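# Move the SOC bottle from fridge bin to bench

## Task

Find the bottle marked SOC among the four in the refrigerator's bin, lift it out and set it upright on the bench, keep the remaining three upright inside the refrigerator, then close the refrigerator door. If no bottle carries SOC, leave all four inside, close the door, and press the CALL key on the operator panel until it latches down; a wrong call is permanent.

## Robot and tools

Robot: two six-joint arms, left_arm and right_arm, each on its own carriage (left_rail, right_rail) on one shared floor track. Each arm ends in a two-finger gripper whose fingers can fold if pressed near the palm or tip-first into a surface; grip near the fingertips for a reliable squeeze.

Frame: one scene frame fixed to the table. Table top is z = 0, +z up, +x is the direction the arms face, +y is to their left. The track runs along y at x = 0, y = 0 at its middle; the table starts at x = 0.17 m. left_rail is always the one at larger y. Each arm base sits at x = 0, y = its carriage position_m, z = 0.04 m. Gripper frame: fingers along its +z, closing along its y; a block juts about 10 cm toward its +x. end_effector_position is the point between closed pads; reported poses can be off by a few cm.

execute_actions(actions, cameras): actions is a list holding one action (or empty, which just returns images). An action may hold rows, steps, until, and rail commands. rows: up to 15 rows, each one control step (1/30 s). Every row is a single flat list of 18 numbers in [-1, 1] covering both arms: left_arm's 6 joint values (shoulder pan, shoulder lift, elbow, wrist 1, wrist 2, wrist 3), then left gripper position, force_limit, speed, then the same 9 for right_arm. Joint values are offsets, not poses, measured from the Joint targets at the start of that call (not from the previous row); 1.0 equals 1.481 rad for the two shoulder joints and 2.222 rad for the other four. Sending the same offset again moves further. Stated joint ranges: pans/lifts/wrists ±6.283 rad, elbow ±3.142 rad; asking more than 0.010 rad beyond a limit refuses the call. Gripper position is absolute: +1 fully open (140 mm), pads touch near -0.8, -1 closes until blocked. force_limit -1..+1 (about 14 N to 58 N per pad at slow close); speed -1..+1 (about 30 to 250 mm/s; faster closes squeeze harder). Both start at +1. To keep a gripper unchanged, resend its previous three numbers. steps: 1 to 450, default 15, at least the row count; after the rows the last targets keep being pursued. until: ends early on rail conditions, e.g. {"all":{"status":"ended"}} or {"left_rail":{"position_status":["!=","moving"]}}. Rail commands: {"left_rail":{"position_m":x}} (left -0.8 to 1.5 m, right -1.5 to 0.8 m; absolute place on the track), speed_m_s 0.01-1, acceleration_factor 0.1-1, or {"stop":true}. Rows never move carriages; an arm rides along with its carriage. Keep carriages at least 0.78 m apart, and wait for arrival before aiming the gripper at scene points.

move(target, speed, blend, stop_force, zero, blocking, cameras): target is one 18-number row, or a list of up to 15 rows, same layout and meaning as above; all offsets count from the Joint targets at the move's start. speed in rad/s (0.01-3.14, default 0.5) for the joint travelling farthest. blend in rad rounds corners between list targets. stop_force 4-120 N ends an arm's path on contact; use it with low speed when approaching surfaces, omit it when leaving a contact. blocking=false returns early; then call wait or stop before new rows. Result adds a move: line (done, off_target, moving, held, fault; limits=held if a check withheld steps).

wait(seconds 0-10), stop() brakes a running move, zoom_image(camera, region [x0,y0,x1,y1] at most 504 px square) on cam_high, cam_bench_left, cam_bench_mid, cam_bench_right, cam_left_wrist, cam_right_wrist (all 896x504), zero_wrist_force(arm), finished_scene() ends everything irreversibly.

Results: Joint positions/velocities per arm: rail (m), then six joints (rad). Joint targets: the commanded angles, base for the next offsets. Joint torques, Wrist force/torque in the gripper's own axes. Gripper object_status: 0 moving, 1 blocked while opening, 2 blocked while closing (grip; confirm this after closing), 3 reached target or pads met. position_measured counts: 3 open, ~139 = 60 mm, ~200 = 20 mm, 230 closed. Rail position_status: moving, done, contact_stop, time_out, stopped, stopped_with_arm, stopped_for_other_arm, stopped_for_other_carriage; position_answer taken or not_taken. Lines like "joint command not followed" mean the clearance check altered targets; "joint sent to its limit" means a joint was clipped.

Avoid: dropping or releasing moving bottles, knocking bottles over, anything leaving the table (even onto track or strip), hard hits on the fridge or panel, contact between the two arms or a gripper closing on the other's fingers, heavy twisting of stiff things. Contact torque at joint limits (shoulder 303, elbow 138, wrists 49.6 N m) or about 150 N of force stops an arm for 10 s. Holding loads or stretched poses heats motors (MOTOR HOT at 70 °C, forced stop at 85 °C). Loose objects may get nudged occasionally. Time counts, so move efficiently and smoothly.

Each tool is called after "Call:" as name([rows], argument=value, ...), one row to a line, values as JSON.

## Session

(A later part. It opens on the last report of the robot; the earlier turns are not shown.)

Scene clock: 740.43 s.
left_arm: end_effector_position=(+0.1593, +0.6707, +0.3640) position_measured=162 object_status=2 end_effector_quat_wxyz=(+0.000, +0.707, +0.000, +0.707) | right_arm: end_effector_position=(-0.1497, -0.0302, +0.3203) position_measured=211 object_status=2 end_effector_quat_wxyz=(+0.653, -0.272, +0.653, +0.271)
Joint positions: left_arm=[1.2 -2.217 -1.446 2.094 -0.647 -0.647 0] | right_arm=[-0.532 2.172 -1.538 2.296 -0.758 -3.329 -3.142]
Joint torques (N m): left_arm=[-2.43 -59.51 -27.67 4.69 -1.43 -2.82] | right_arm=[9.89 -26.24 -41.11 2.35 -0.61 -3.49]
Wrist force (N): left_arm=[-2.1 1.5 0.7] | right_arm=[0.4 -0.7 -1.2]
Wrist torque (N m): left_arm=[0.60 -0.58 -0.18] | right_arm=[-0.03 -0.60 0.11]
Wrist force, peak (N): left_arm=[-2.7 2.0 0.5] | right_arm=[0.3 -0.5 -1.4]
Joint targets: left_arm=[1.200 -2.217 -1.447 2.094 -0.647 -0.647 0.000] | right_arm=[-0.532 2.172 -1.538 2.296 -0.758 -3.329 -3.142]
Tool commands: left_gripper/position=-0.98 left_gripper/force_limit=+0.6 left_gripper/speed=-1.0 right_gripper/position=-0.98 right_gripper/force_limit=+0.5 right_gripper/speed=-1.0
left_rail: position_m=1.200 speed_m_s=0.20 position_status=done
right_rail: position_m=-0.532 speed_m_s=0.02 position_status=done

Call:
move(target=[0.41364, 0.13409, -0.1155, 0.02613, 1.0, 0, -0.98, 0.6, -1, 0, 0, 0, 0, 0, 0, -0.98, 0.5, -1], speed=0.5, cameras=["cam_left_wrist", "cam_right_wrist"])

Scene clock: 747.73 s.
left_arm: end_effector_position=(+0.1383, +0.1848, +0.3638) position_measured=162 object_status=2 end_effector_quat_wxyz=(+0.509, +0.491, -0.510, +0.490) | right_arm: end_effector_position=(-0.1497, -0.0302, +0.3203) position_measured=211 object_status=2 end_effector_quat_wxyz=(+0.653, -0.272, +0.653, +0.271)
Joint positions: left_arm=[1.2 -1.605 -1.248 1.838 -0.589 1.575 0] | right_arm=[-0.532 2.172 -1.538 2.296 -0.758 -3.329 -3.142]
Joint torques (N m): left_arm=[13.54 -65.37 -47.16 -1.37 3.11 -2.21] | right_arm=[8.36 -25.37 -40.66 1.94 -0.83 -3.14]
Wrist force (N): left_arm=[-2.2 1.4 0.8] | right_arm=[-0.2 -0.2 -1.1]
Wrist torque (N m): left_arm=[0.58 -0.56 -0.19] | right_arm=[0.06 -0.45 0.11]
Wrist force, peak (N): left_arm=[-2.7 1.5 1.0] | right_arm=[0.3 -0.7 -1.3]
Joint targets: left_arm=[1.200 -1.605 -1.248 1.838 -0.589 1.575 0.000] | right_arm=[-0.532 2.172 -1.538 2.296 -0.758 -3.329 -3.142]
left_rail: position_m=1.200 speed_m_s=0.20 position_status=done
right_rail: position_m=-0.532 speed_m_s=0.02 position_status=done
move: done
Images, in order (width x height): cam_left_wrist 896x504, cam_right_wrist 896x504.

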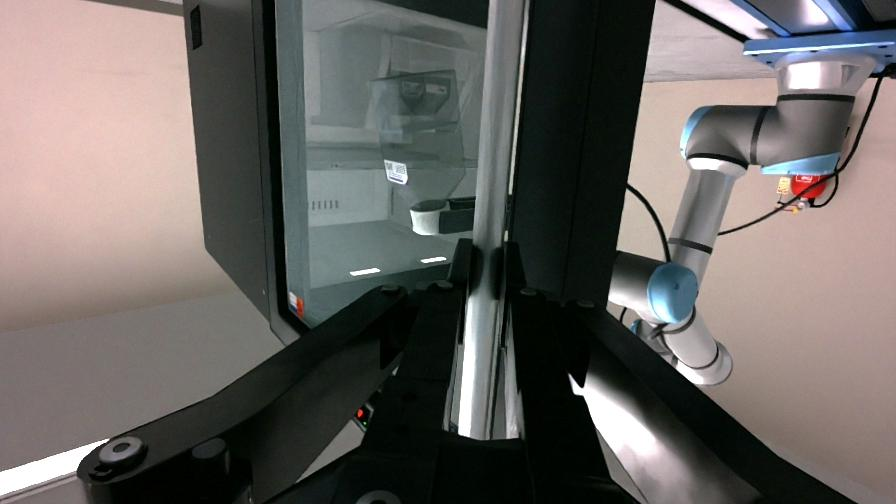

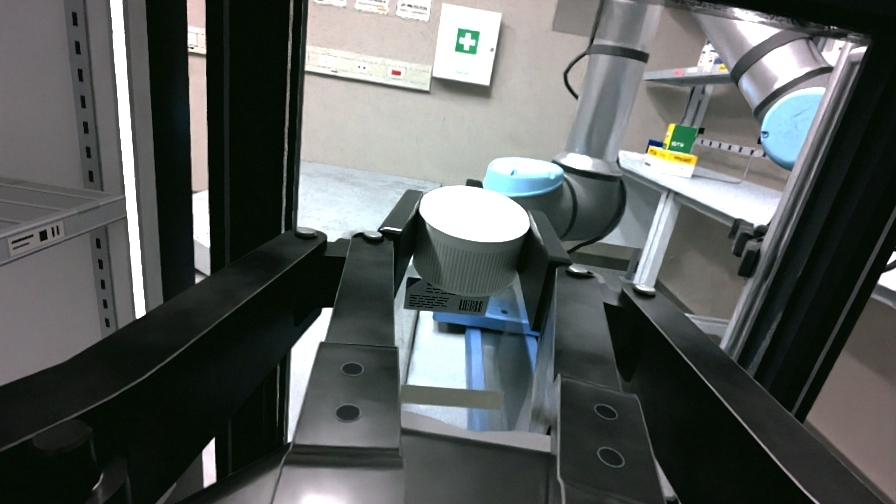

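Call:
zoom_image(camera="cam_left_wrist", region=[350, 60, 490, 200])

Call:
zoom_image(camera="cam_left_wrist", region=[370, 60, 470, 130])

Scaled by 3.600 from the camera's 896x504 image, which has a finer 1280x720 frame.

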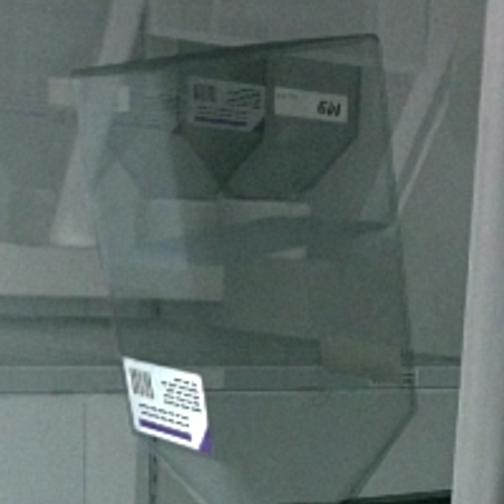

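Scaled by 5.040 from the camera's 896x504 image, which has a finer 1280x720 frame.

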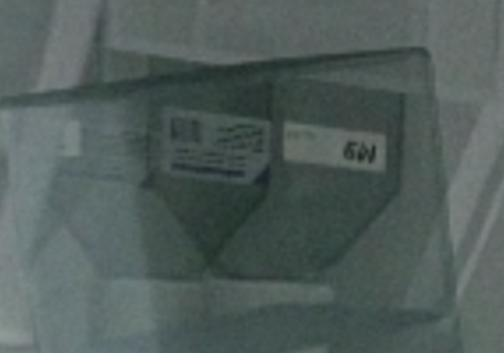

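Call:
zoom_image(camera="cam_right_wrist", region=[395, 265, 515, 335])

Call:
zoom_image(camera="cam_left_wrist", region=[375, 145, 475, 201])

Call:
zoom_image(camera="cam_right_wrist", region=[380, 370, 560, 440])

Scaled by 4.200 from the camera's 896x504 image, which has a finer 1280x720 frame.

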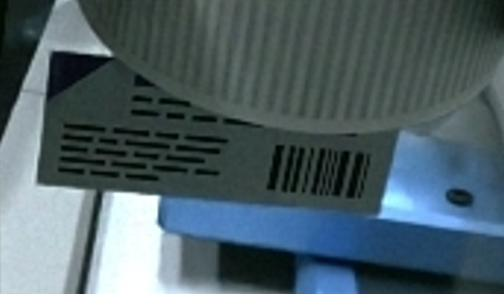

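Scaled by 5.040 from the camera's 896x504 image, which has a finer 1280x720 frame.

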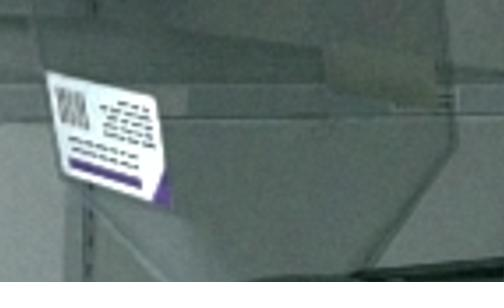

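Scaled by 2.800 from the camera's 896x504 image, which has a finer 1280x720 frame.

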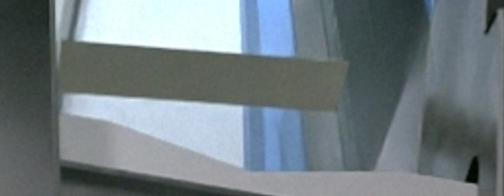

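Call:
move(target=[-0.47276, -0.22173, 0.17862, -0.03083, -1.0, 0, -0.98, 0.6, -1, 0, 0, 0, 0, 0, 0, -0.98, 0.5, -1], speed=0.6)

Call:
execute_actions([
  {"left_rail": {"position_m": 0.705, "speed_m_s": 0.2, "acceleration_factor": 0.2}, "steps": 240, "until": {"left_rail": {"position_status": ["!=", "moving"]}}},
], cameras=["cam_right_wrist", "cam_left_wrist"])

Scene clock: 867.47 s.
left_arm: end_effector_position=(+0.1680, +0.7203, +0.3640) position_measured=162 object_status=2 end_effector_quat_wxyz=(+0.031, +0.706, -0.031, +0.707) | right_arm: end_effector_position=(-0.1497, -0.0302, +0.3203) position_measured=211 object_status=2 end_effector_quat_wxyz=(+0.653, -0.272, +0.653, +0.271)
Joint positions: left_arm=[1.2 -2.305 -1.576 2.234 -0.658 -0.646 0] | right_arm=[-0.532 2.172 -1.538 2.296 -0.758 -3.329 -3.142]
Joint torques (N m): left_arm=[-5.23 -59.75 -27.41 -0.76 -3.75 -1.25] | right_arm=[7.67 -24.28 -40.44 1.88 -0.62 -3.29]
Wrist force (N): left_arm=[-2.3 1.1 0.5] | right_arm=[0.2 -0.5 -1.1]
Wrist torque (N m): left_arm=[0.51 -0.53 -0.18] | right_arm=[0.00 -0.54 0.11]
Wrist force, peak (N): left_arm=[-2.8 1.6 1.0] | right_arm=[0.2 -0.5 -1.4]
Joint targets: left_arm=[1.200 -2.305 -1.576 2.235 -0.658 -0.647 0.000] | right_arm=[-0.532 2.172 -1.538 2.296 -0.758 -3.329 -3.142]
left_rail: position_m=1.200 speed_m_s=0.20 position_status=done
right_rail: position_m=-0.532 speed_m_s=0.02 position_status=done
move: done

Scene clock: 871.03 s.
left_arm: end_effector_position=(+0.1679, +0.2255, +0.3640) position_measured=162 object_status=2 end_effector_quat_wxyz=(+0.031, +0.706, -0.031, +0.707) | right_arm: end_effector_position=(-0.1497, -0.0302, +0.3203) position_measured=211 object_status=2 end_effector_quat_wxyz=(+0.653, -0.272, +0.653, +0.271)
Joint positions: left_arm=[0.705 -2.305 -1.576 2.235 -0.658 -0.647 0] | right_arm=[-0.532 2.172 -1.538 2.296 -0.758 -3.329 -3.142]
Joint torques (N m): left_arm=[-6.61 -57.12 -33.33 1.06 -0.94 -0.54] | right_arm=[7.01 -25.63 -40.95 1.94 -0.45 -3.2]
Wrist force (N): left_arm=[-2.2 1.1 0.6] | right_arm=[0.0 -0.4 -0.8]
Wrist torque (N m): left_arm=[0.50 -0.56 -0.18] | right_arm=[0.03 -0.52 0.11]
Wrist force, peak (N): left_arm=[-2.8 2.0 0.7] | right_arm=[0.3 -0.6 -1.3]
Joint targets: left_arm=[0.705 -2.305 -1.576 2.235 -0.658 -0.647 0.000] | right_arm=[-0.532 2.172 -1.538 2.296 -0.758 -3.329 -3.142]
Tool commands: left_gripper/position=-0.98 left_gripper/force_limit=+0.6 left_gripper/speed=-1.0 right_gripper/position=-0.98 right_gripper/force_limit=+0.5 right_gripper/speed=-1.0
left_rail: position_m=0.705 speed_m_s=0.20 position_status=done
right_rail: position_m=-0.532 speed_m_s=0.02 position_status=done
Images, in order (width x height): cam_left_wrist 896x504, cam_right_wrist 896x504.

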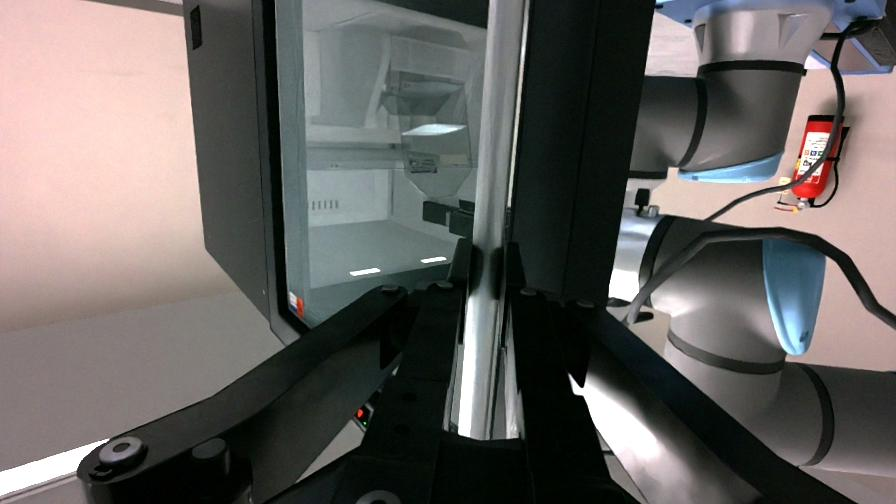

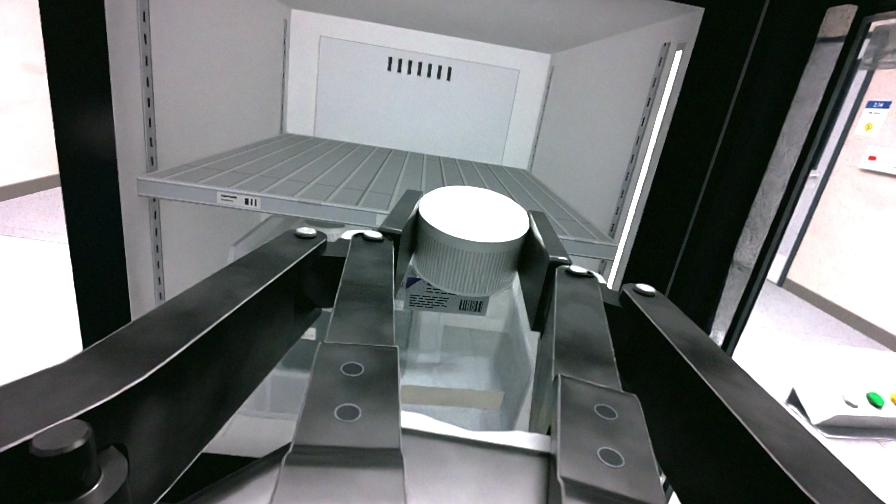

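Call:
zoom_image(camera="cam_left_wrist", region=[370, 60, 490, 210])

Scaled by 3.360 from the camera's 896x504 image, which has a finer 1280x720 frame.

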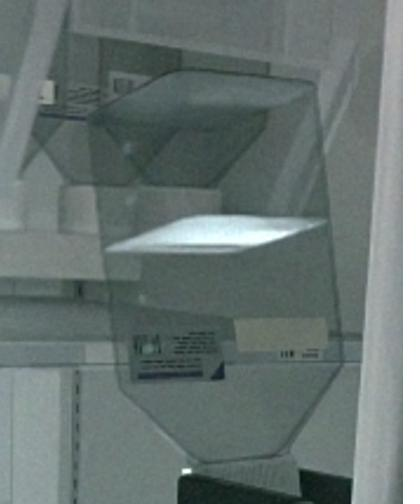

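Call:
move([
  [0.06893, 0.02359, 0.03642, -0.18275, -0.00267, 0.10487, -0.98, 0.6, -1, 0, 0, 0, 0, 0, 0, -0.98, 0.5, -1],
  [0.16524, 0.04913, 0.02101, -0.2153, 0.05806, 0.14192, -0.98, 0.6, -1, 0, 0, 0, 0, 0, 0, -0.98, 0.5, -1],
  [0.22833, 0.06672, 0.0114, -0.24891, 0.09708, 0.17729, -0.98, 0.6, -1, 0, 0, 0, 0, 0, 0, -0.98, 0.5, -1],
], speed=0.25, blend=0.02, stop_force=15, cameras=["cam_right_wrist", "cam_left_wrist"])

Scene clock: 879.83 s.
left_arm: end_effector_position=(+0.2985, +0.1653, +0.2597) position_measured=162 object_status=2 end_effector_quat_wxyz=(+0.000, +0.766, +0.000, +0.643) | right_arm: end_effector_position=(-0.1497, -0.0302, +0.3203) position_measured=211 object_status=2 end_effector_quat_wxyz=(+0.653, -0.272, +0.653, +0.271)
Joint positions: left_arm=[0.705 -1.967 -1.477 2.26 -1.211 -0.431 0.394] | right_arm=[-0.532 2.172 -1.538 2.296 -0.758 -3.329 -3.142]
Joint torques (N m): left_arm=[13.16 -29.14 -38.06 -4.02 4.52 2.61] | right_arm=[8.14 -25.57 -40.85 1.6 -0.4 -3.14]
Wrist force (N): left_arm=[-2.3 1.6 0.7] | right_arm=[0.2 -0.2 -0.9]
Wrist torque (N m): left_arm=[0.56 -0.50 -0.41] | right_arm=[0.04 -0.54 0.11]
Wrist force, peak (N): left_arm=[-2.3 3.2 0.1] | right_arm=[0.2 -0.7 -1.4]
Joint targets: left_arm=[0.705 -1.967 -1.477 2.260 -1.211 -0.431 0.394] | right_arm=[-0.532 2.172 -1.538 2.296 -0.758 -3.329 -3.142]
left_rail: position_m=0.705 speed_m_s=0.20 position_status=done
right_rail: position_m=-0.532 speed_m_s=0.02 position_status=done
move: done
Images, in order (width x height): cam_left_wrist 896x504, cam_right_wrist 896x504.

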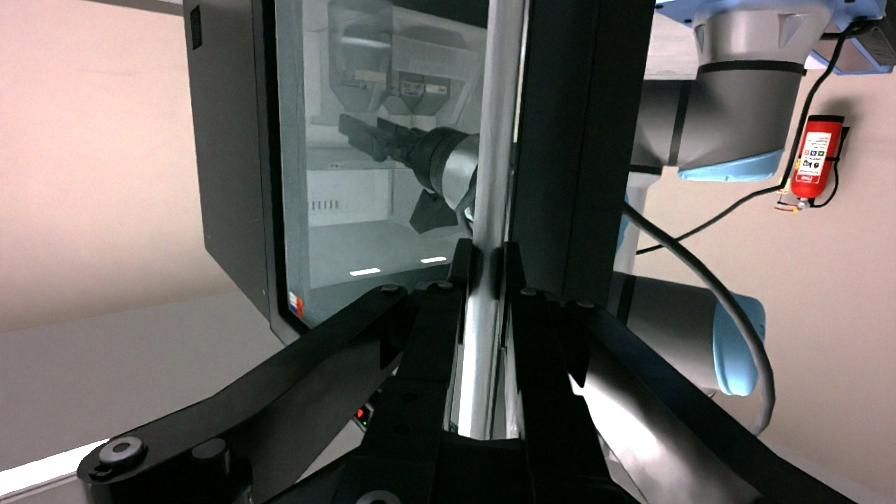

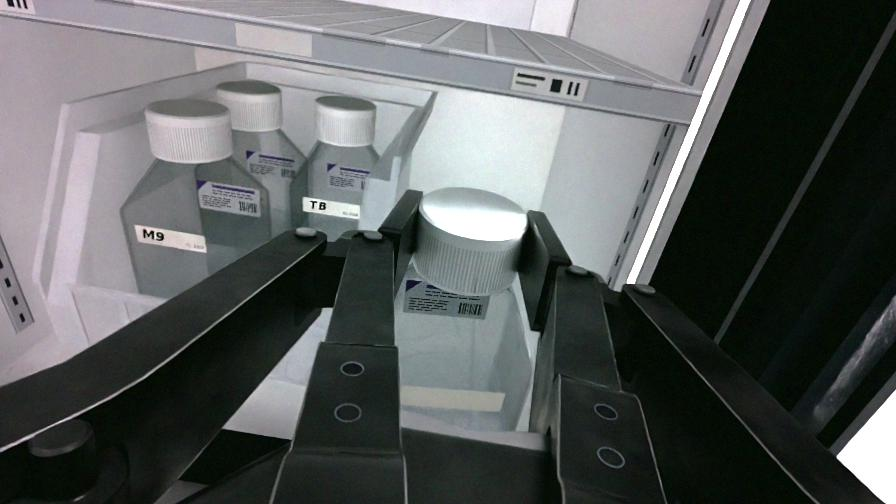

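Call:
zoom_image(camera="cam_right_wrist", region=[110, 70, 390, 300])

Call:
zoom_image(camera="cam_right_wrist", region=[180, 140, 310, 230])

Scaled by 1.800 from the camera's 896x504 image, which has a finer 1280x720 frame.

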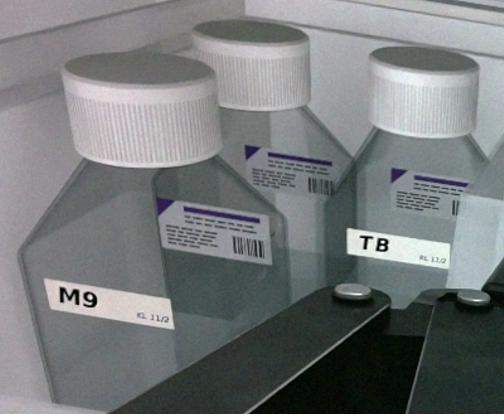

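Scaled by 3.877 from the camera's 896x504 image, which has a finer 1280x720 frame.

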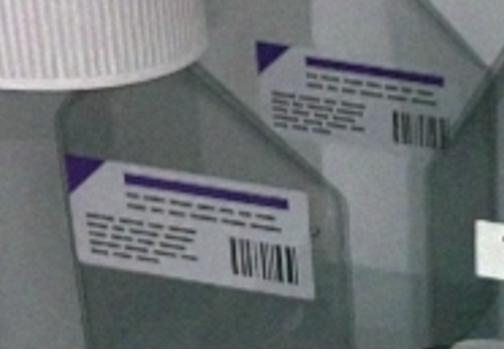

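Call:
move([
  [0.05569, -0.00602, 0.01014, -0.04702, 0.03301, 0.04417, -0.98, 0.6, -1, 0, 0, 0, 0, 0, 0, -0.98, 0.5, -1],
  [0.11282, -0.00749, 0.02205, -0.12153, 0.06477, 0.11125, -0.98, 0.6, -1, 0, 0, 0, 0, 0, 0, -0.98, 0.5, -1],
], speed=0.15, blend=0.02, stop_force=12, cameras=["cam_right_wrist", "cam_left_wrist"])

Scene clock: 890.20 s.
left_arm: end_effector_position=(+0.3885, +0.1653, +0.2595) position_measured=162 object_status=2 end_effector_quat_wxyz=(+0.000, +0.766, +0.000, +0.643) | right_arm: end_effector_position=(-0.1497, -0.0302, +0.3203) position_measured=211 object_status=2 end_effector_quat_wxyz=(+0.653, -0.272, +0.653, +0.271)
Joint positions: left_arm=[0.705 -1.8 -1.489 2.309 -1.481 -0.287 0.641] | right_arm=[-0.532 2.172 -1.538 2.296 -0.758 -3.329 -3.142]
Joint torques (N m): left_arm=[13.66 -64.05 -27.16 -5.23 5.62 2.02] | right_arm=[4.89 -24.36 -41.11 1.8 -0.07 -2.94]
Wrist force (N): left_arm=[-2.0 1.2 0.9] | right_arm=[0.4 -0.2 -0.9]
Wrist torque (N m): left_arm=[0.46 -0.53 -0.42] | right_arm=[0.03 -0.59 0.11]
Wrist force, peak (N): left_arm=[-2.5 1.3 1.1] | right_arm=[0.3 -0.2 -1.5]
Joint targets: left_arm=[0.705 -1.800 -1.489 2.309 -1.481 -0.287 0.641] | right_arm=[-0.532 2.172 -1.538 2.296 -0.758 -3.329 -3.142]
left_rail: position_m=0.705 speed_m_s=0.20 position_status=done
right_rail: position_m=-0.532 speed_m_s=0.02 position_status=done
move: done
Images, in order (width x height): cam_left_wrist 896x504, cam_right_wrist 896x504.

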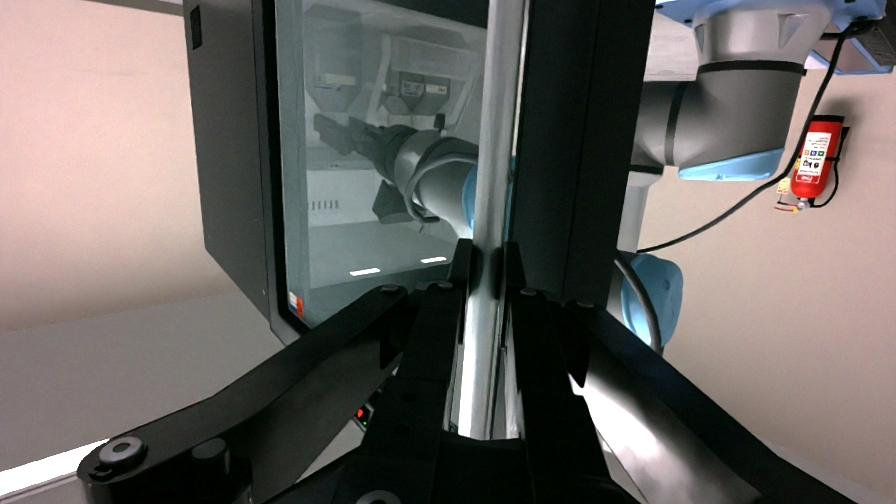

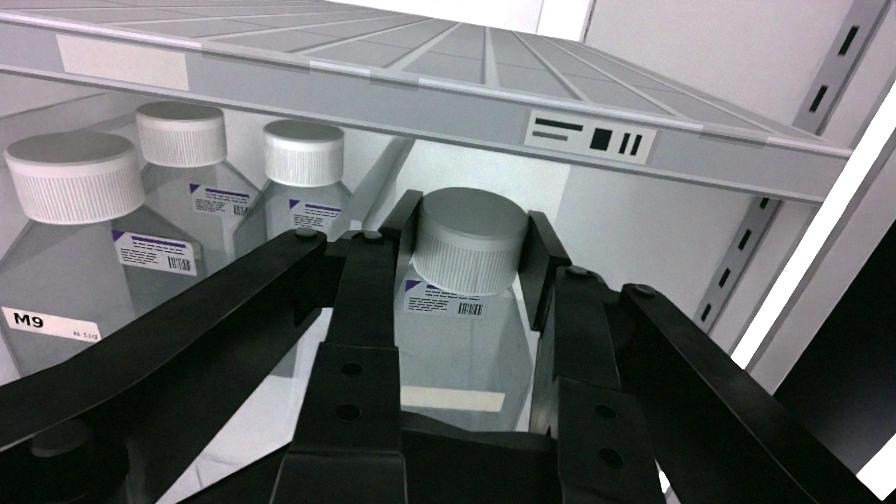

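Call:
zoom_image(camera="cam_right_wrist", region=[385, 260, 545, 440])

Call:
zoom_image(camera="cam_right_wrist", region=[90, 170, 270, 290])

Scaled by 2.800 from the camera's 896x504 image, which has a finer 1280x720 frame.

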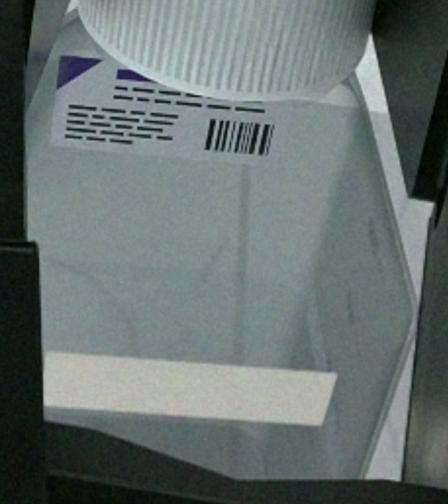

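Scaled by 2.800 from the camera's 896x504 image, which has a finer 1280x720 frame.

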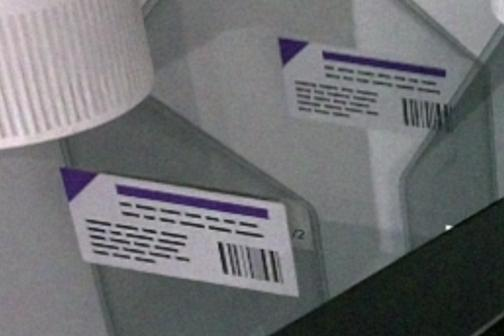

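Call:
move(target=[0, 0.02466, 0.007, -0.02343, 0, 0, -0.98, 0.6, -1, 0, 0, 0, 0, 0, 0, -0.98, 0.5, -1], speed=0.03, stop_force=6, cameras=["cam_right_wrist", "cam_left_wrist"])

Scene clock: 895.17 s.
left_arm: end_effector_position=(+0.3885, +0.1652, +0.2527) position_measured=162 object_status=2 end_effector_quat_wxyz=(+0.000, +0.766, +0.000, +0.643) | right_arm: end_effector_position=(-0.1497, -0.0302, +0.3203) position_measured=211 object_status=2 end_effector_quat_wxyz=(+0.653, -0.272, +0.653, +0.271)
Joint positions: left_arm=[0.705 -1.8 -1.477 2.314 -1.497 -0.287 0.641] | right_arm=[-0.532 2.172 -1.538 2.296 -0.758 -3.329 -3.142]
Joint torques (N m): left_arm=[-0.95 -62.79 -37.09 1.33 -0.53 0.94] | right_arm=[7.43 -27.16 -41.51 1.5 0.1 -3.01]
Wrist force (N): left_arm=[1.9 1.6 0.5] | right_arm=[0.6 0.7 -2.3]
Wrist torque (N m): left_arm=[0.39 -0.34 -0.45] | right_arm=[-0.05 -0.52 0.13]
Wrist force, peak (N): left_arm=[18.0 -1.5 0.6] | right_arm=[2.8 1.1 -2.7]
Joint targets: left_arm=[0.705 -1.800 -1.477 2.314 -1.497 -0.287 0.641] | right_arm=[-0.532 2.172 -1.538 2.296 -0.758 -3.329 -3.142]
left_rail: position_m=0.705 speed_m_s=0.20 position_status=done
right_rail: position_m=-0.532 speed_m_s=0.02 position_status=done
move: contact (left_arm); left_arm: the wrist 1 is farthest, 0.036 rad from its target
Images, in order (width x height): cam_left_wrist 896x504, cam_right_wrist 896x504.

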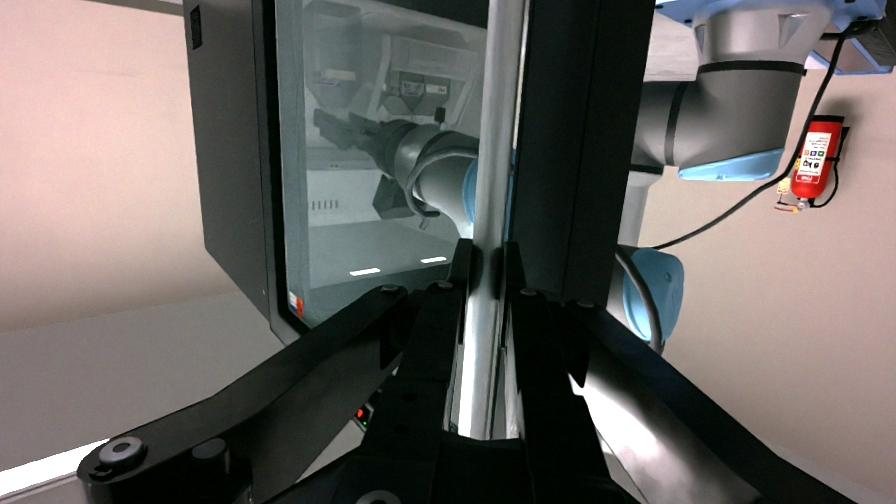

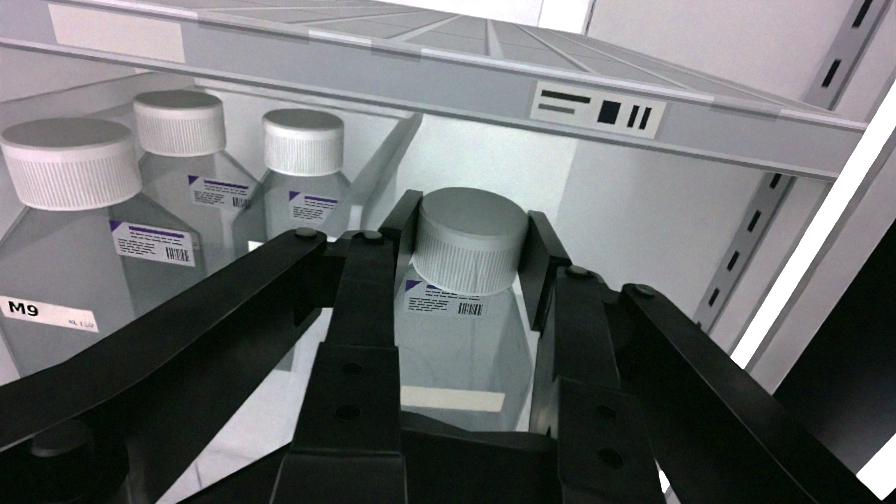

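Call:
move(target=[0, 0.0113, 0.0032, -0.01073, 0, 0, -0.98, 0.6, -1, 0, 0, 0, 0, 0, 0, -0.98, 0.5, -1], speed=0.02, stop_force=10, cameras=["cam_right_wrist"])

Scene clock: 898.47 s.
left_arm: end_effector_position=(+0.3885, +0.1651, +0.2525) position_measured=162 object_status=2 end_effector_quat_wxyz=(+0.000, +0.766, +0.000, +0.643) | right_arm: end_effector_position=(-0.1497, -0.0302, +0.3203) position_measured=211 object_status=2 end_effector_quat_wxyz=(+0.653, -0.272, +0.653, +0.271)
Joint positions: left_arm=[0.705 -1.8 -1.477 2.314 -1.498 -0.287 0.641] | right_arm=[-0.532 2.172 -1.538 2.296 -0.758 -3.329 -3.142]
Joint torques (N m): left_arm=[-3.07 -62.1 -33.68 1.13 -2.94 -1.33] | right_arm=[5.9 -25.69 -40.61 1.48 0.2 -2.9]
Wrist force (N): left_arm=[10.5 0.2 0.7] | right_arm=[1.8 1.1 -2.5]
Wrist torque (N m): left_arm=[0.42 -0.09 -0.32] | right_arm=[0.00 -0.52 0.12]
Wrist force, peak (N): left_arm=[19.2 -2.2 0.2] | right_arm=[3.0 0.9 -2.7]
Joint targets: left_arm=[0.705 -1.800 -1.477 2.314 -1.498 -0.287 0.641] | right_arm=[-0.532 2.172 -1.538 2.296 -0.758 -3.329 -3.142]
left_rail: position_m=0.705 speed_m_s=0.20 position_status=done
right_rail: position_m=-0.532 speed_m_s=0.02 position_status=done
move: contact (left_arm); left_arm: the wrist 1 is farthest, 0.023 rad from its target
Images, in order (width x height): cam_right_wrist 896x504.

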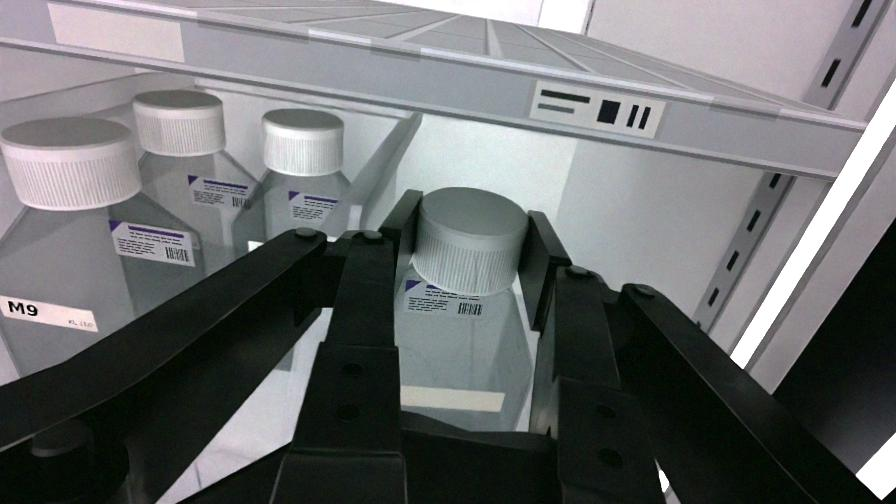

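Call:
move([
  [0, -0.0005, -0.00015, 0.0005, 0, 0, -0.98, 0.6, -1, 0, 0, 0, 0, 0, 0, -0.98, 0.5, -1],
  [0, -0.0005, -0.00015, 0.0005, 0, 0, -0.08, 0.6, -1, 0, 0, 0, 0, 0, 0, -0.98, 0.5, -1],
], speed=0.02, cameras=["cam_right_wrist"])

Scene clock: 907.67 s.
left_arm: end_effector_position=(+0.3885, +0.1651, +0.2529) position_measured=139 object_status=0 end_effector_quat_wxyz=(+0.000, +0.766, +0.000, +0.643) | right_arm: end_effector_position=(-0.1497, -0.0302, +0.3203) position_measured=211 object_status=2 end_effector_quat_wxyz=(+0.653, -0.272, +0.653, +0.271)
Joint positions: left_arm=[0.705 -1.8 -1.478 2.313 -1.497 -0.287 0.641] | right_arm=[-0.532 2.172 -1.538 2.296 -0.758 -3.329 -3.142]
Joint torques (N m): left_arm=[-4.1 -64.04 -34.49 0.24 4.9 -1.45] | right_arm=[5.05 -25.29 -40.52 1.34 0.37 -2.89]
Wrist force (N): left_arm=[0.5 0.9 0.8] | right_arm=[0.7 0.6 -2.2]
Wrist torque (N m): left_arm=[0.39 -0.16 -0.42] | right_arm=[-0.04 -0.51 0.12]
Wrist force, peak (N): left_arm=[11.0 0.3 0.6] | right_arm=[2.0 1.1 -2.8]
Joint targets: left_arm=[0.705 -1.800 -1.478 2.314 -1.497 -0.287 0.641] | right_arm=[-0.532 2.172 -1.538 2.296 -0.758 -3.329 -3.142]
left_rail: position_m=0.705 speed_m_s=0.20 position_status=done
right_rail: position_m=-0.532 speed_m_s=0.02 position_status=done
move: done
Images, in order (width x height): cam_right_wrist 896x504.

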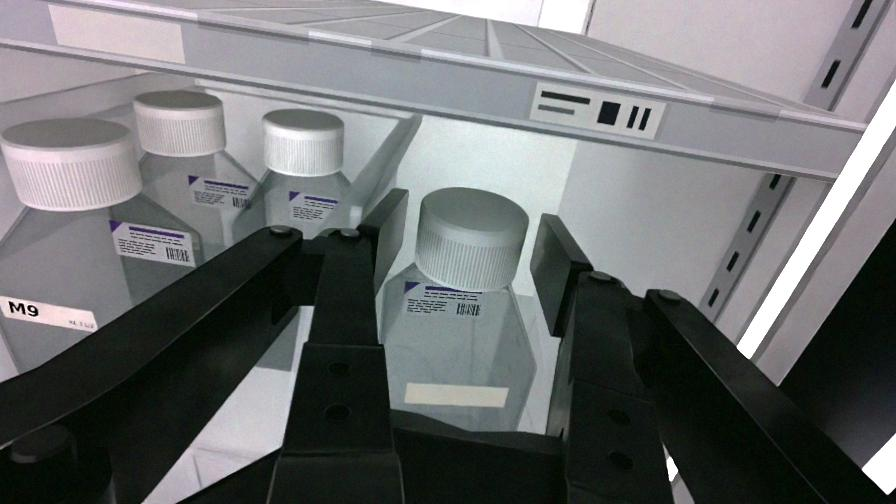

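Call:
move([
  [-0.05713, -0.00559, -0.01435, 0.08162, -0.03176, -0.06707, -0.08, 0.6, -1, 0, 0, 0, 0, 0, 0, -0.98, 0.5, -1],
  [-0.11282, 0.00043, -0.02449, 0.12864, -0.06477, -0.11125, -0.08, 0.6, -1, 0, 0, 0, 0, 0, 0, -0.98, 0.5, -1],
  [-0.27221, -0.04269, 0.00053, 0.1948, -0.16453, -0.18367, -0.08, 0.6, -1, 0, 0, 0, 0, 0, 0, -0.98, 0.5, -1],
], speed=[0.15, 0.2, 0.4], blend=0.02, stop_force=15, cameras=["cam_right_wrist"])

Scene clock: 915.43 s.
left_arm: end_effector_position=(+0.2033, +0.2299, +0.2597) position_measured=139 object_status=3 end_effector_quat_wxyz=(+0.000, +0.766, +0.000, +0.643) | right_arm: end_effector_position=(-0.1497, -0.0302, +0.3203) position_measured=211 object_status=2 end_effector_quat_wxyz=(+0.653, -0.272, +0.653, +0.271)
Joint positions: left_arm=[0.705 -2.203 -1.541 2.315 -1.064 -0.653 0.233] | right_arm=[-0.532 2.172 -1.538 2.296 -0.758 -3.329 -3.142]
Joint torques (N m): left_arm=[-7.87 -57.56 -23.5 4.05 -2.14 -3.1] | right_arm=[3.29 -25.22 -40.84 1.75 0.34 -2.77]
Wrist force (N): left_arm=[0.5 0.7 0.8] | right_arm=[0.5 0.8 -2.4]
Wrist torque (N m): left_arm=[0.35 -0.16 -0.18] | right_arm=[-0.03 -0.46 0.12]
Wrist force, peak (N): left_arm=[0.8 1.6 1.3] | right_arm=[1.0 1.0 -2.7]
Joint targets: left_arm=[0.705 -2.203 -1.541 2.315 -1.064 -0.653 0.233] | right_arm=[-0.532 2.172 -1.538 2.296 -0.758 -3.329 -3.142]
left_rail: position_m=0.705 speed_m_s=0.20 position_status=done
right_rail: position_m=-0.532 speed_m_s=0.02 position_status=done
move: done
Images, in order (width x height): cam_right_wrist 896x504.

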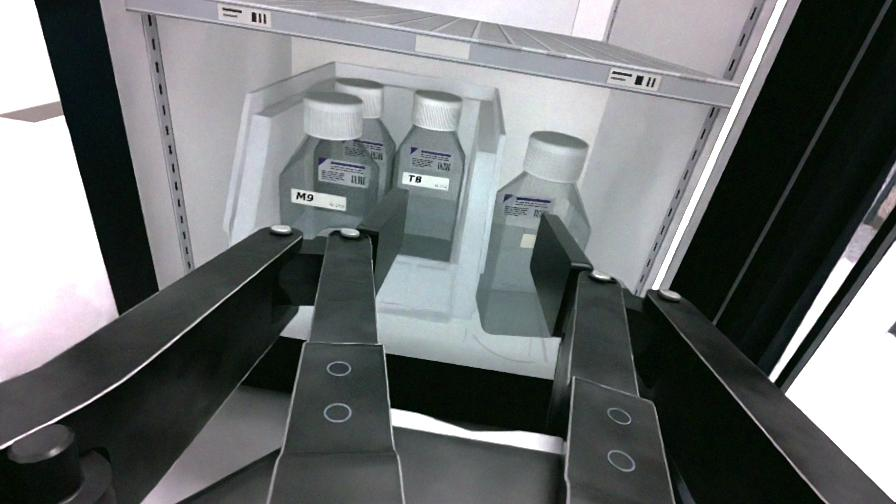

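Call:
execute_actions([
  {"left_rail": {"position_m": 0.86, "speed_m_s": 0.2, "acceleration_factor": 0.3}, "steps": 240, "until": {"left_rail": {"position_status": ["!=", "moving"]}}},
])

Call:
move(target=[0.12298, -0.14307, -0.02806, -0.11516, 0.01656, 0.2186, -0.08, 0.6, -1, 0, 0, 0, 0, 0, 0, -0.98, 0.5, -1], speed=0.3, cameras=["cam_right_wrist"])

Scene clock: 919.83 s.
left_arm: end_effector_position=(+0.2033, +0.3849, +0.2597) position_measured=139 object_status=3 end_effector_quat_wxyz=(+0.000, +0.766, +0.000, +0.643) | right_arm: end_effector_position=(-0.1497, -0.0302, +0.3203) position_measured=211 object_status=2 end_effector_quat_wxyz=(+0.653, -0.272, +0.653, +0.271)
Joint positions: left_arm=[0.86 -2.203 -1.541 2.315 -1.064 -0.653 0.233] | right_arm=[-0.532 2.172 -1.538 2.296 -0.758 -3.329 -3.142]
Joint torques (N m): left_arm=[-3.12 -53.17 -29.65 3.11 -0.92 -2.82] | right_arm=[3.64 -25.92 -40.14 1.63 0.77 -2.88]
Wrist force (N): left_arm=[0.5 0.9 1.0] | right_arm=[0.8 0.8 -2.1]
Wrist torque (N m): left_arm=[0.40 -0.16 -0.18] | right_arm=[-0.01 -0.54 0.12]
Wrist force, peak (N): left_arm=[0.4 1.6 0.9] | right_arm=[0.8 1.2 -2.6]
Joint targets: left_arm=[0.860 -2.203 -1.541 2.315 -1.064 -0.653 0.233] | right_arm=[-0.532 2.172 -1.538 2.296 -0.758 -3.329 -3.142]
Tool commands: left_gripper/position=-0.08 left_gripper/force_limit=+0.6 left_gripper/speed=-1.0 right_gripper/position=-0.98 right_gripper/force_limit=+0.5 right_gripper/speed=-1.0
left_rail: position_m=0.860 speed_m_s=0.20 position_status=done
right_rail: position_m=-0.532 speed_m_s=0.02 position_status=done

Scene clock: 922.13 s.
left_arm: end_effector_position=(+0.2574, +0.3534, +0.3238) position_measured=139 object_status=3 end_effector_quat_wxyz=(+0.000, +0.843, +0.000, +0.538) | right_arm: end_effector_position=(-0.1497, -0.0302, +0.3203) position_measured=211 object_status=2 end_effector_quat_wxyz=(+0.653, -0.272, +0.653, +0.271)
Joint positions: left_arm=[0.86 -2.021 -1.753 2.252 -1.319 -0.616 0.718] | right_arm=[-0.532 2.172 -1.538 2.296 -0.758 -3.329 -3.142]
Joint torques (N m): left_arm=[11.57 -50.62 -46.66 -5.54 5.08 1.5] | right_arm=[3.48 -26.08 -40.24 1.4 0.54 -2.73]
Wrist force (N): left_arm=[0.6 0.5 0.4] | right_arm=[1.1 1.0 -2.2]
Wrist torque (N m): left_arm=[0.24 -0.26 -0.39] | right_arm=[0.03 -0.58 0.12]
Wrist force, peak (N): left_arm=[1.5 0.7 1.0] | right_arm=[0.9 1.0 -2.6]
Joint targets: left_arm=[0.860 -2.021 -1.753 2.252 -1.320 -0.616 0.719] | right_arm=[-0.532 2.172 -1.538 2.296 -0.758 -3.329 -3.142]
left_rail: position_m=0.860 speed_m_s=0.20 position_status=done
right_rail: position_m=-0.532 speed_m_s=0.02 position_status=done
move: done
Images, in order (width x height): cam_right_wrist 896x504.

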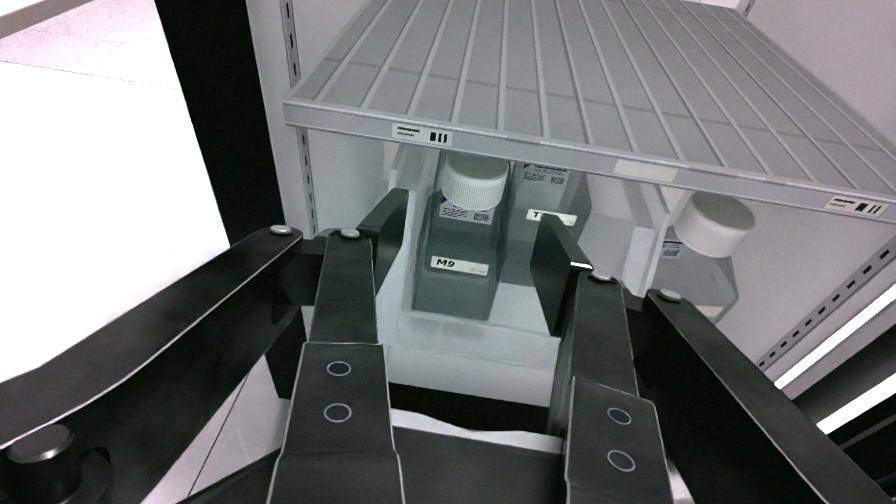

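Call:
execute_actions([
  {"left_rail": {"position_m": 0.859, "speed_m_s": 0.05}, "steps": 60, "until": {"left_rail": {"position_status": ["!=", "moving"]}}},
])

Call:
move([
  [0.05892, 0.00926, 0.02288, -0.07411, 0.02535, 0.05409, -0.08, 0.6, -1, 0, 0, 0, 0, 0, 0, -0.98, 0.5, -1],
  [0.11995, 0.02975, 0.04428, -0.16642, 0.04793, 0.1206, -0.08, 0.6, -1, 0, 0, 0, 0, 0, 0, -0.98, 0.5, -1],
  [0.18938, 0.07037, 0.06516, -0.2936, 0.06754, 0.21021, -0.08, 0.6, -1, 0, 0, 0, 0, 0, 0, -0.98, 0.5, -1],
], speed=0.15, blend=0.01, stop_force=20, cameras=["cam_right_wrist"])

Scene clock: 927.33 s.
left_arm: end_effector_position=(+0.2575, +0.3524, +0.3239) position_measured=139 object_status=3 end_effector_quat_wxyz=(+0.000, +0.843, +0.000, +0.537) | right_arm: end_effector_position=(-0.1497, -0.0302, +0.3203) position_measured=211 object_status=2 end_effector_quat_wxyz=(+0.653, -0.272, +0.653, +0.271)
Joint positions: left_arm=[0.859 -2.021 -1.753 2.252 -1.32 -0.616 0.719] | right_arm=[-0.532 2.172 -1.538 2.296 -0.758 -3.329 -3.142]
Joint torques (N m): left_arm=[10.01 -46.73 -45.08 -5.01 4.56 2.25] | right_arm=[3.26 -26.02 -40.47 1.39 0.73 -2.75]
Wrist force (N): left_arm=[0.5 0.7 0.6] | right_arm=[0.9 1.3 -2.2]
Wrist torque (N m): left_arm=[0.27 -0.21 -0.39] | right_arm=[0.09 -0.56 0.12]
Wrist force, peak (N): left_arm=[1.1 1.0 0.4] | right_arm=[0.7 0.8 -2.8]
Joint targets: left_arm=[0.859 -2.021 -1.753 2.252 -1.320 -0.616 0.719] | right_arm=[-0.532 2.172 -1.538 2.296 -0.758 -3.329 -3.142]
Tool commands: left_gripper/position=-0.08 left_gripper/force_limit=+0.6 left_gripper/speed=-1.0 right_gripper/position=-0.98 right_gripper/force_limit=+0.5 right_gripper/speed=-1.0
left_rail: position_m=0.859 speed_m_s=0.05 position_status=done
right_rail: position_m=-0.532 speed_m_s=0.02 position_status=done

Scene clock: 932.83 s.
left_arm: end_effector_position=(+0.3988, +0.3527, +0.2579) position_measured=139 object_status=3 end_effector_quat_wxyz=(+0.000, +0.843, +0.000, +0.538) | right_arm: end_effector_position=(-0.1497, -0.0302, +0.3203) position_measured=211 object_status=2 end_effector_quat_wxyz=(+0.653, -0.272, +0.653, +0.271)
Joint positions: left_arm=[0.859 -1.74 -1.649 2.397 -1.972 -0.466 1.186] | right_arm=[-0.532 2.172 -1.538 2.296 -0.758 -3.329 -3.142]
Joint torques (N m): left_arm=[12.5 -15.15 -27.93 -7.16 5.99 2.15] | right_arm=[2.76 -25.19 -40.21 1.55 0.61 -2.62]
Wrist force (N): left_arm=[0.7 0.7 0.5] | right_arm=[1.0 0.7 -2.4]
Wrist torque (N m): left_arm=[0.26 -0.27 -0.39] | right_arm=[-0.04 -0.55 0.12]
Wrist force, peak (N): left_arm=[1.3 0.8 1.0] | right_arm=[1.0 0.9 -2.6]
Joint targets: left_arm=[0.859 -1.740 -1.649 2.397 -1.972 -0.466 1.186] | right_arm=[-0.532 2.172 -1.538 2.296 -0.758 -3.329 -3.142]
left_rail: position_m=0.859 speed_m_s=0.05 position_status=done
right_rail: position_m=-0.532 speed_m_s=0.02 position_status=done
move: done
Images, in order (width x height): cam_right_wrist 896x504.

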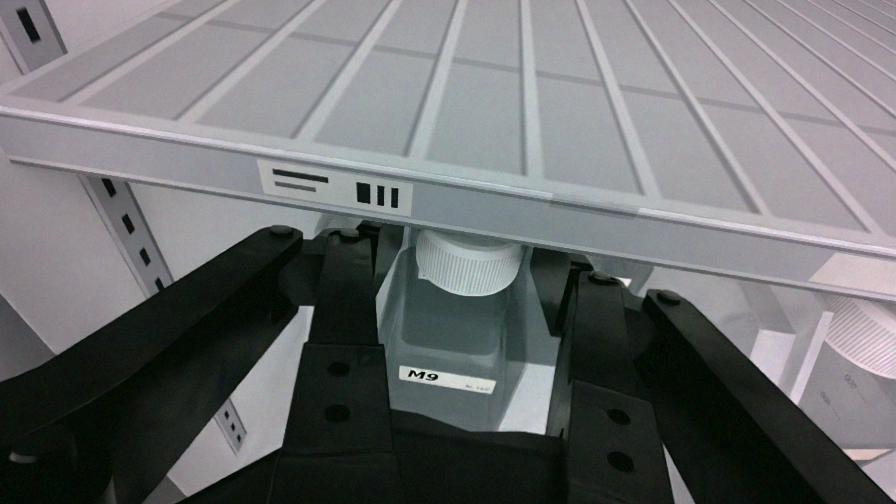

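Call:
execute_actions([
  {"rows": [[0, 0, 0, 0, 0, 0, -0.98, 0.6, -1, 0, 0, 0, 0, 0, 0, -0.98, 0.5, -1]], "steps": 60},
], cameras=["cam_right_wrist"])

Scene clock: 936.47 s.
left_arm: end_effector_position=(+0.3988, +0.3527, +0.2579) position_measured=162 object_status=2 end_effector_quat_wxyz=(+0.000, +0.843, +0.000, +0.538) | right_arm: end_effector_position=(-0.1497, -0.0302, +0.3203) position_measured=211 object_status=2 end_effector_quat_wxyz=(+0.653, -0.272, +0.653, +0.271)
Joint positions: left_arm=[0.859 -1.74 -1.649 2.397 -1.972 -0.466 1.186] | right_arm=[-0.532 2.172 -1.538 2.296 -0.758 -3.329 -3.142]
Joint torques (N m): left_arm=[11.22 -21.74 -34.44 -3.39 2.44 2.28] | right_arm=[2.8 -25.72 -39.9 1.61 0.83 -2.82]
Wrist force (N): left_arm=[3.4 1.8 -2.3] | right_arm=[1.1 0.7 -1.9]
Wrist torque (N m): left_arm=[0.20 -0.36 -0.40] | right_arm=[-0.01 -0.51 0.13]
Wrist force, peak (N): left_arm=[3.4 1.8 -2.3] | right_arm=[0.9 1.1 -2.7]
Joint targets: left_arm=[0.859 -1.740 -1.649 2.397 -1.972 -0.466 1.186] | right_arm=[-0.532 2.172 -1.538 2.296 -0.758 -3.329 -3.142]
left_rail: position_m=0.859 speed_m_s=0.05 position_status=done
right_rail: position_m=-0.532 speed_m_s=0.02 position_status=done
Images, in order (width x height): cam_right_wrist 896x504.

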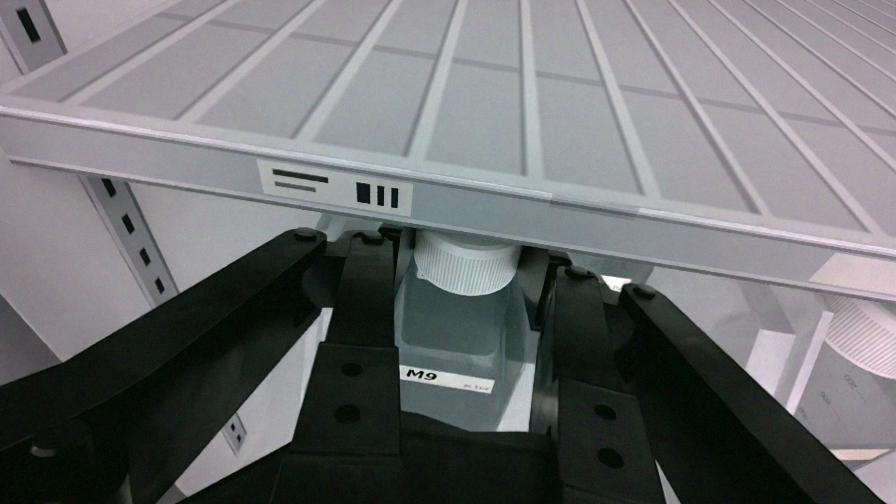

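Call:
move(target=[-0.0545, -0.00035, -0.00869, 0.12163, 0.01786, -0.11563, -0.98, 0.6, -1, 0, 0, 0, 0, 0, 0, -0.98, 0.5, -1], speed=0.1, stop_force=25, cameras=["cam_right_wrist"])

Scene clock: 951.20 s.
left_arm: end_effector_position=(+0.3706, +0.3532, +0.2671) position_measured=162 object_status=2 end_effector_quat_wxyz=(+0.000, +0.819, +0.000, +0.574) | right_arm: end_effector_position=(-0.1497, -0.0302, +0.3203) position_measured=211 object_status=2 end_effector_quat_wxyz=(+0.653, -0.272, +0.653, +0.271)
Joint positions: left_arm=[0.859 -1.821 -1.649 2.378 -1.702 -0.426 0.929] | right_arm=[-0.532 2.172 -1.538 2.296 -0.758 -3.329 -3.142]
Joint torques (N m): left_arm=[-7.31 -55.3 -45.17 0.4 6.81 -3.03] | right_arm=[2.4 -25.28 -39.51 1.44 0.68 -2.53]
Wrist force (N): left_arm=[-2.6 1.1 1.6] | right_arm=[0.2 0.9 -2.8]
Wrist torque (N m): left_arm=[0.39 -0.39 -0.16] | right_arm=[0.02 -0.52 0.12]
Wrist force, peak (N): left_arm=[4.2 2.9 -1.3] | right_arm=[1.4 1.0 -2.7]
Joint targets: left_arm=[0.859 -1.821 -1.649 2.378 -1.702 -0.426 0.929] | right_arm=[-0.532 2.172 -1.538 2.296 -0.758 -3.329 -3.142]
left_rail: position_m=0.859 speed_m_s=0.05 position_status=done
right_rail: position_m=-0.532 speed_m_s=0.02 position_status=done
move: done
Images, in order (width x height): cam_right_wrist 896x504.

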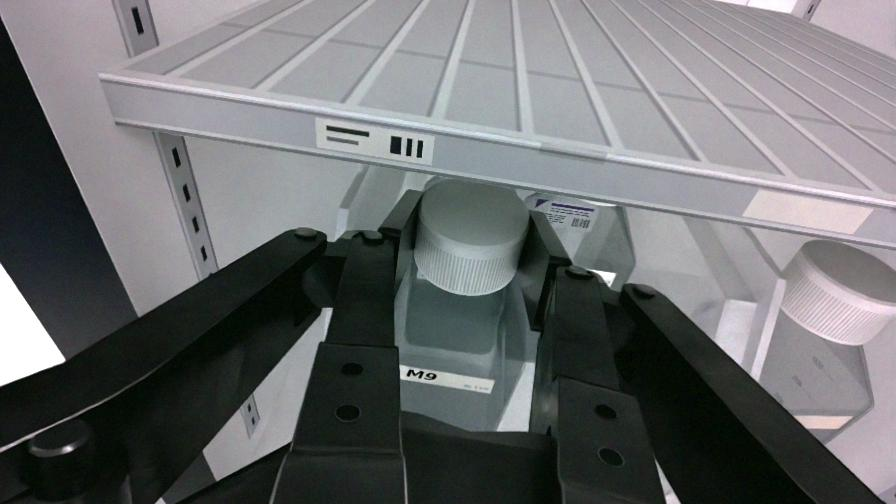

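Call:
execute_actions([
  {"left_rail": {"position_m": 0.78, "speed_m_s": 0.05, "acceleration_factor": 0.1}, "steps": 240, "until": {"left_rail": {"position_status": ["!=", "moving"]}}},
], cameras=["cam_right_wrist"])

Scene clock: 954.50 s.
left_arm: end_effector_position=(+0.3706, +0.2742, +0.2671) position_measured=162 object_status=2 end_effector_quat_wxyz=(+0.000, +0.819, +0.000, +0.574) | right_arm: end_effector_position=(-0.1497, -0.0302, +0.3203) position_measured=211 object_status=2 end_effector_quat_wxyz=(+0.653, -0.272, +0.653, +0.271)
Joint positions: left_arm=[0.78 -1.821 -1.649 2.378 -1.702 -0.426 0.929] | right_arm=[-0.532 2.172 -1.538 2.296 -0.758 -3.329 -3.142]
Joint torques (N m): left_arm=[-8.39 -35.67 -40.1 -2.43 6.06 -2.54] | right_arm=[2.07 -25.26 -39.88 1.39 0.92 -2.63]
Wrist force (N): left_arm=[-2.1 0.5 2.2] | right_arm=[0.4 0.9 -2.6]
Wrist torque (N m): left_arm=[0.34 -0.27 -0.13] | right_arm=[0.02 -0.52 0.12]
Wrist force, peak (N): left_arm=[-3.0 1.1 1.9] | right_arm=[0.5 0.8 -2.9]
Joint targets: left_arm=[0.780 -1.821 -1.649 2.378 -1.702 -0.426 0.929] | right_arm=[-0.532 2.172 -1.538 2.296 -0.758 -3.329 -3.142]
Tool commands: left_gripper/position=-0.98 left_gripper/force_limit=+0.6 left_gripper/speed=-1.0 right_gripper/position=-0.98 right_gripper/force_limit=+0.5 right_gripper/speed=-1.0
left_rail: position_m=0.780 speed_m_s=0.05 position_status=done
right_rail: position_m=-0.532 speed_m_s=0.02 position_status=done
Images, in order (width x height): cam_right_wrist 896x504.

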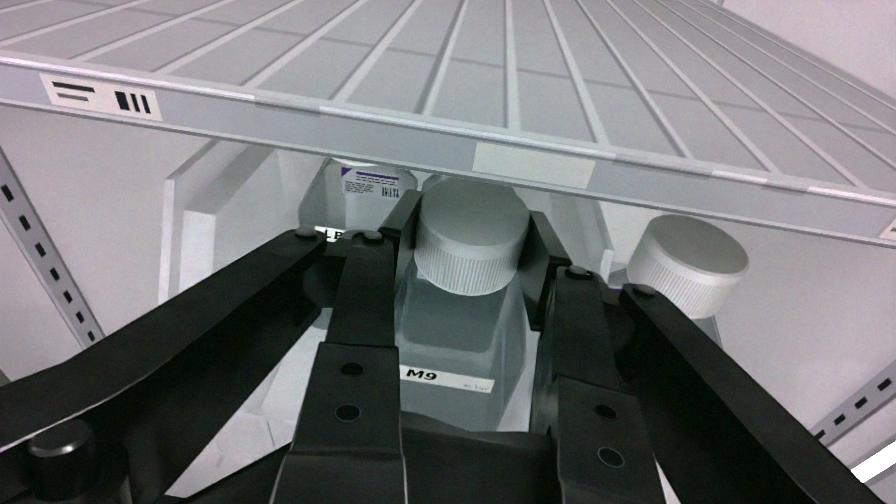

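Call:
zoom_image(camera="cam_right_wrist", region=[280, 150, 440, 250])

Scaled by 3.150 from the camera's 896x504 image, which has a finer 1280x720 frame.

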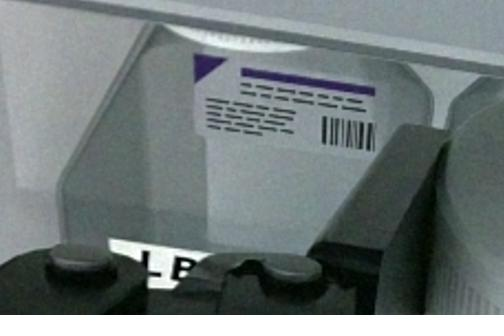

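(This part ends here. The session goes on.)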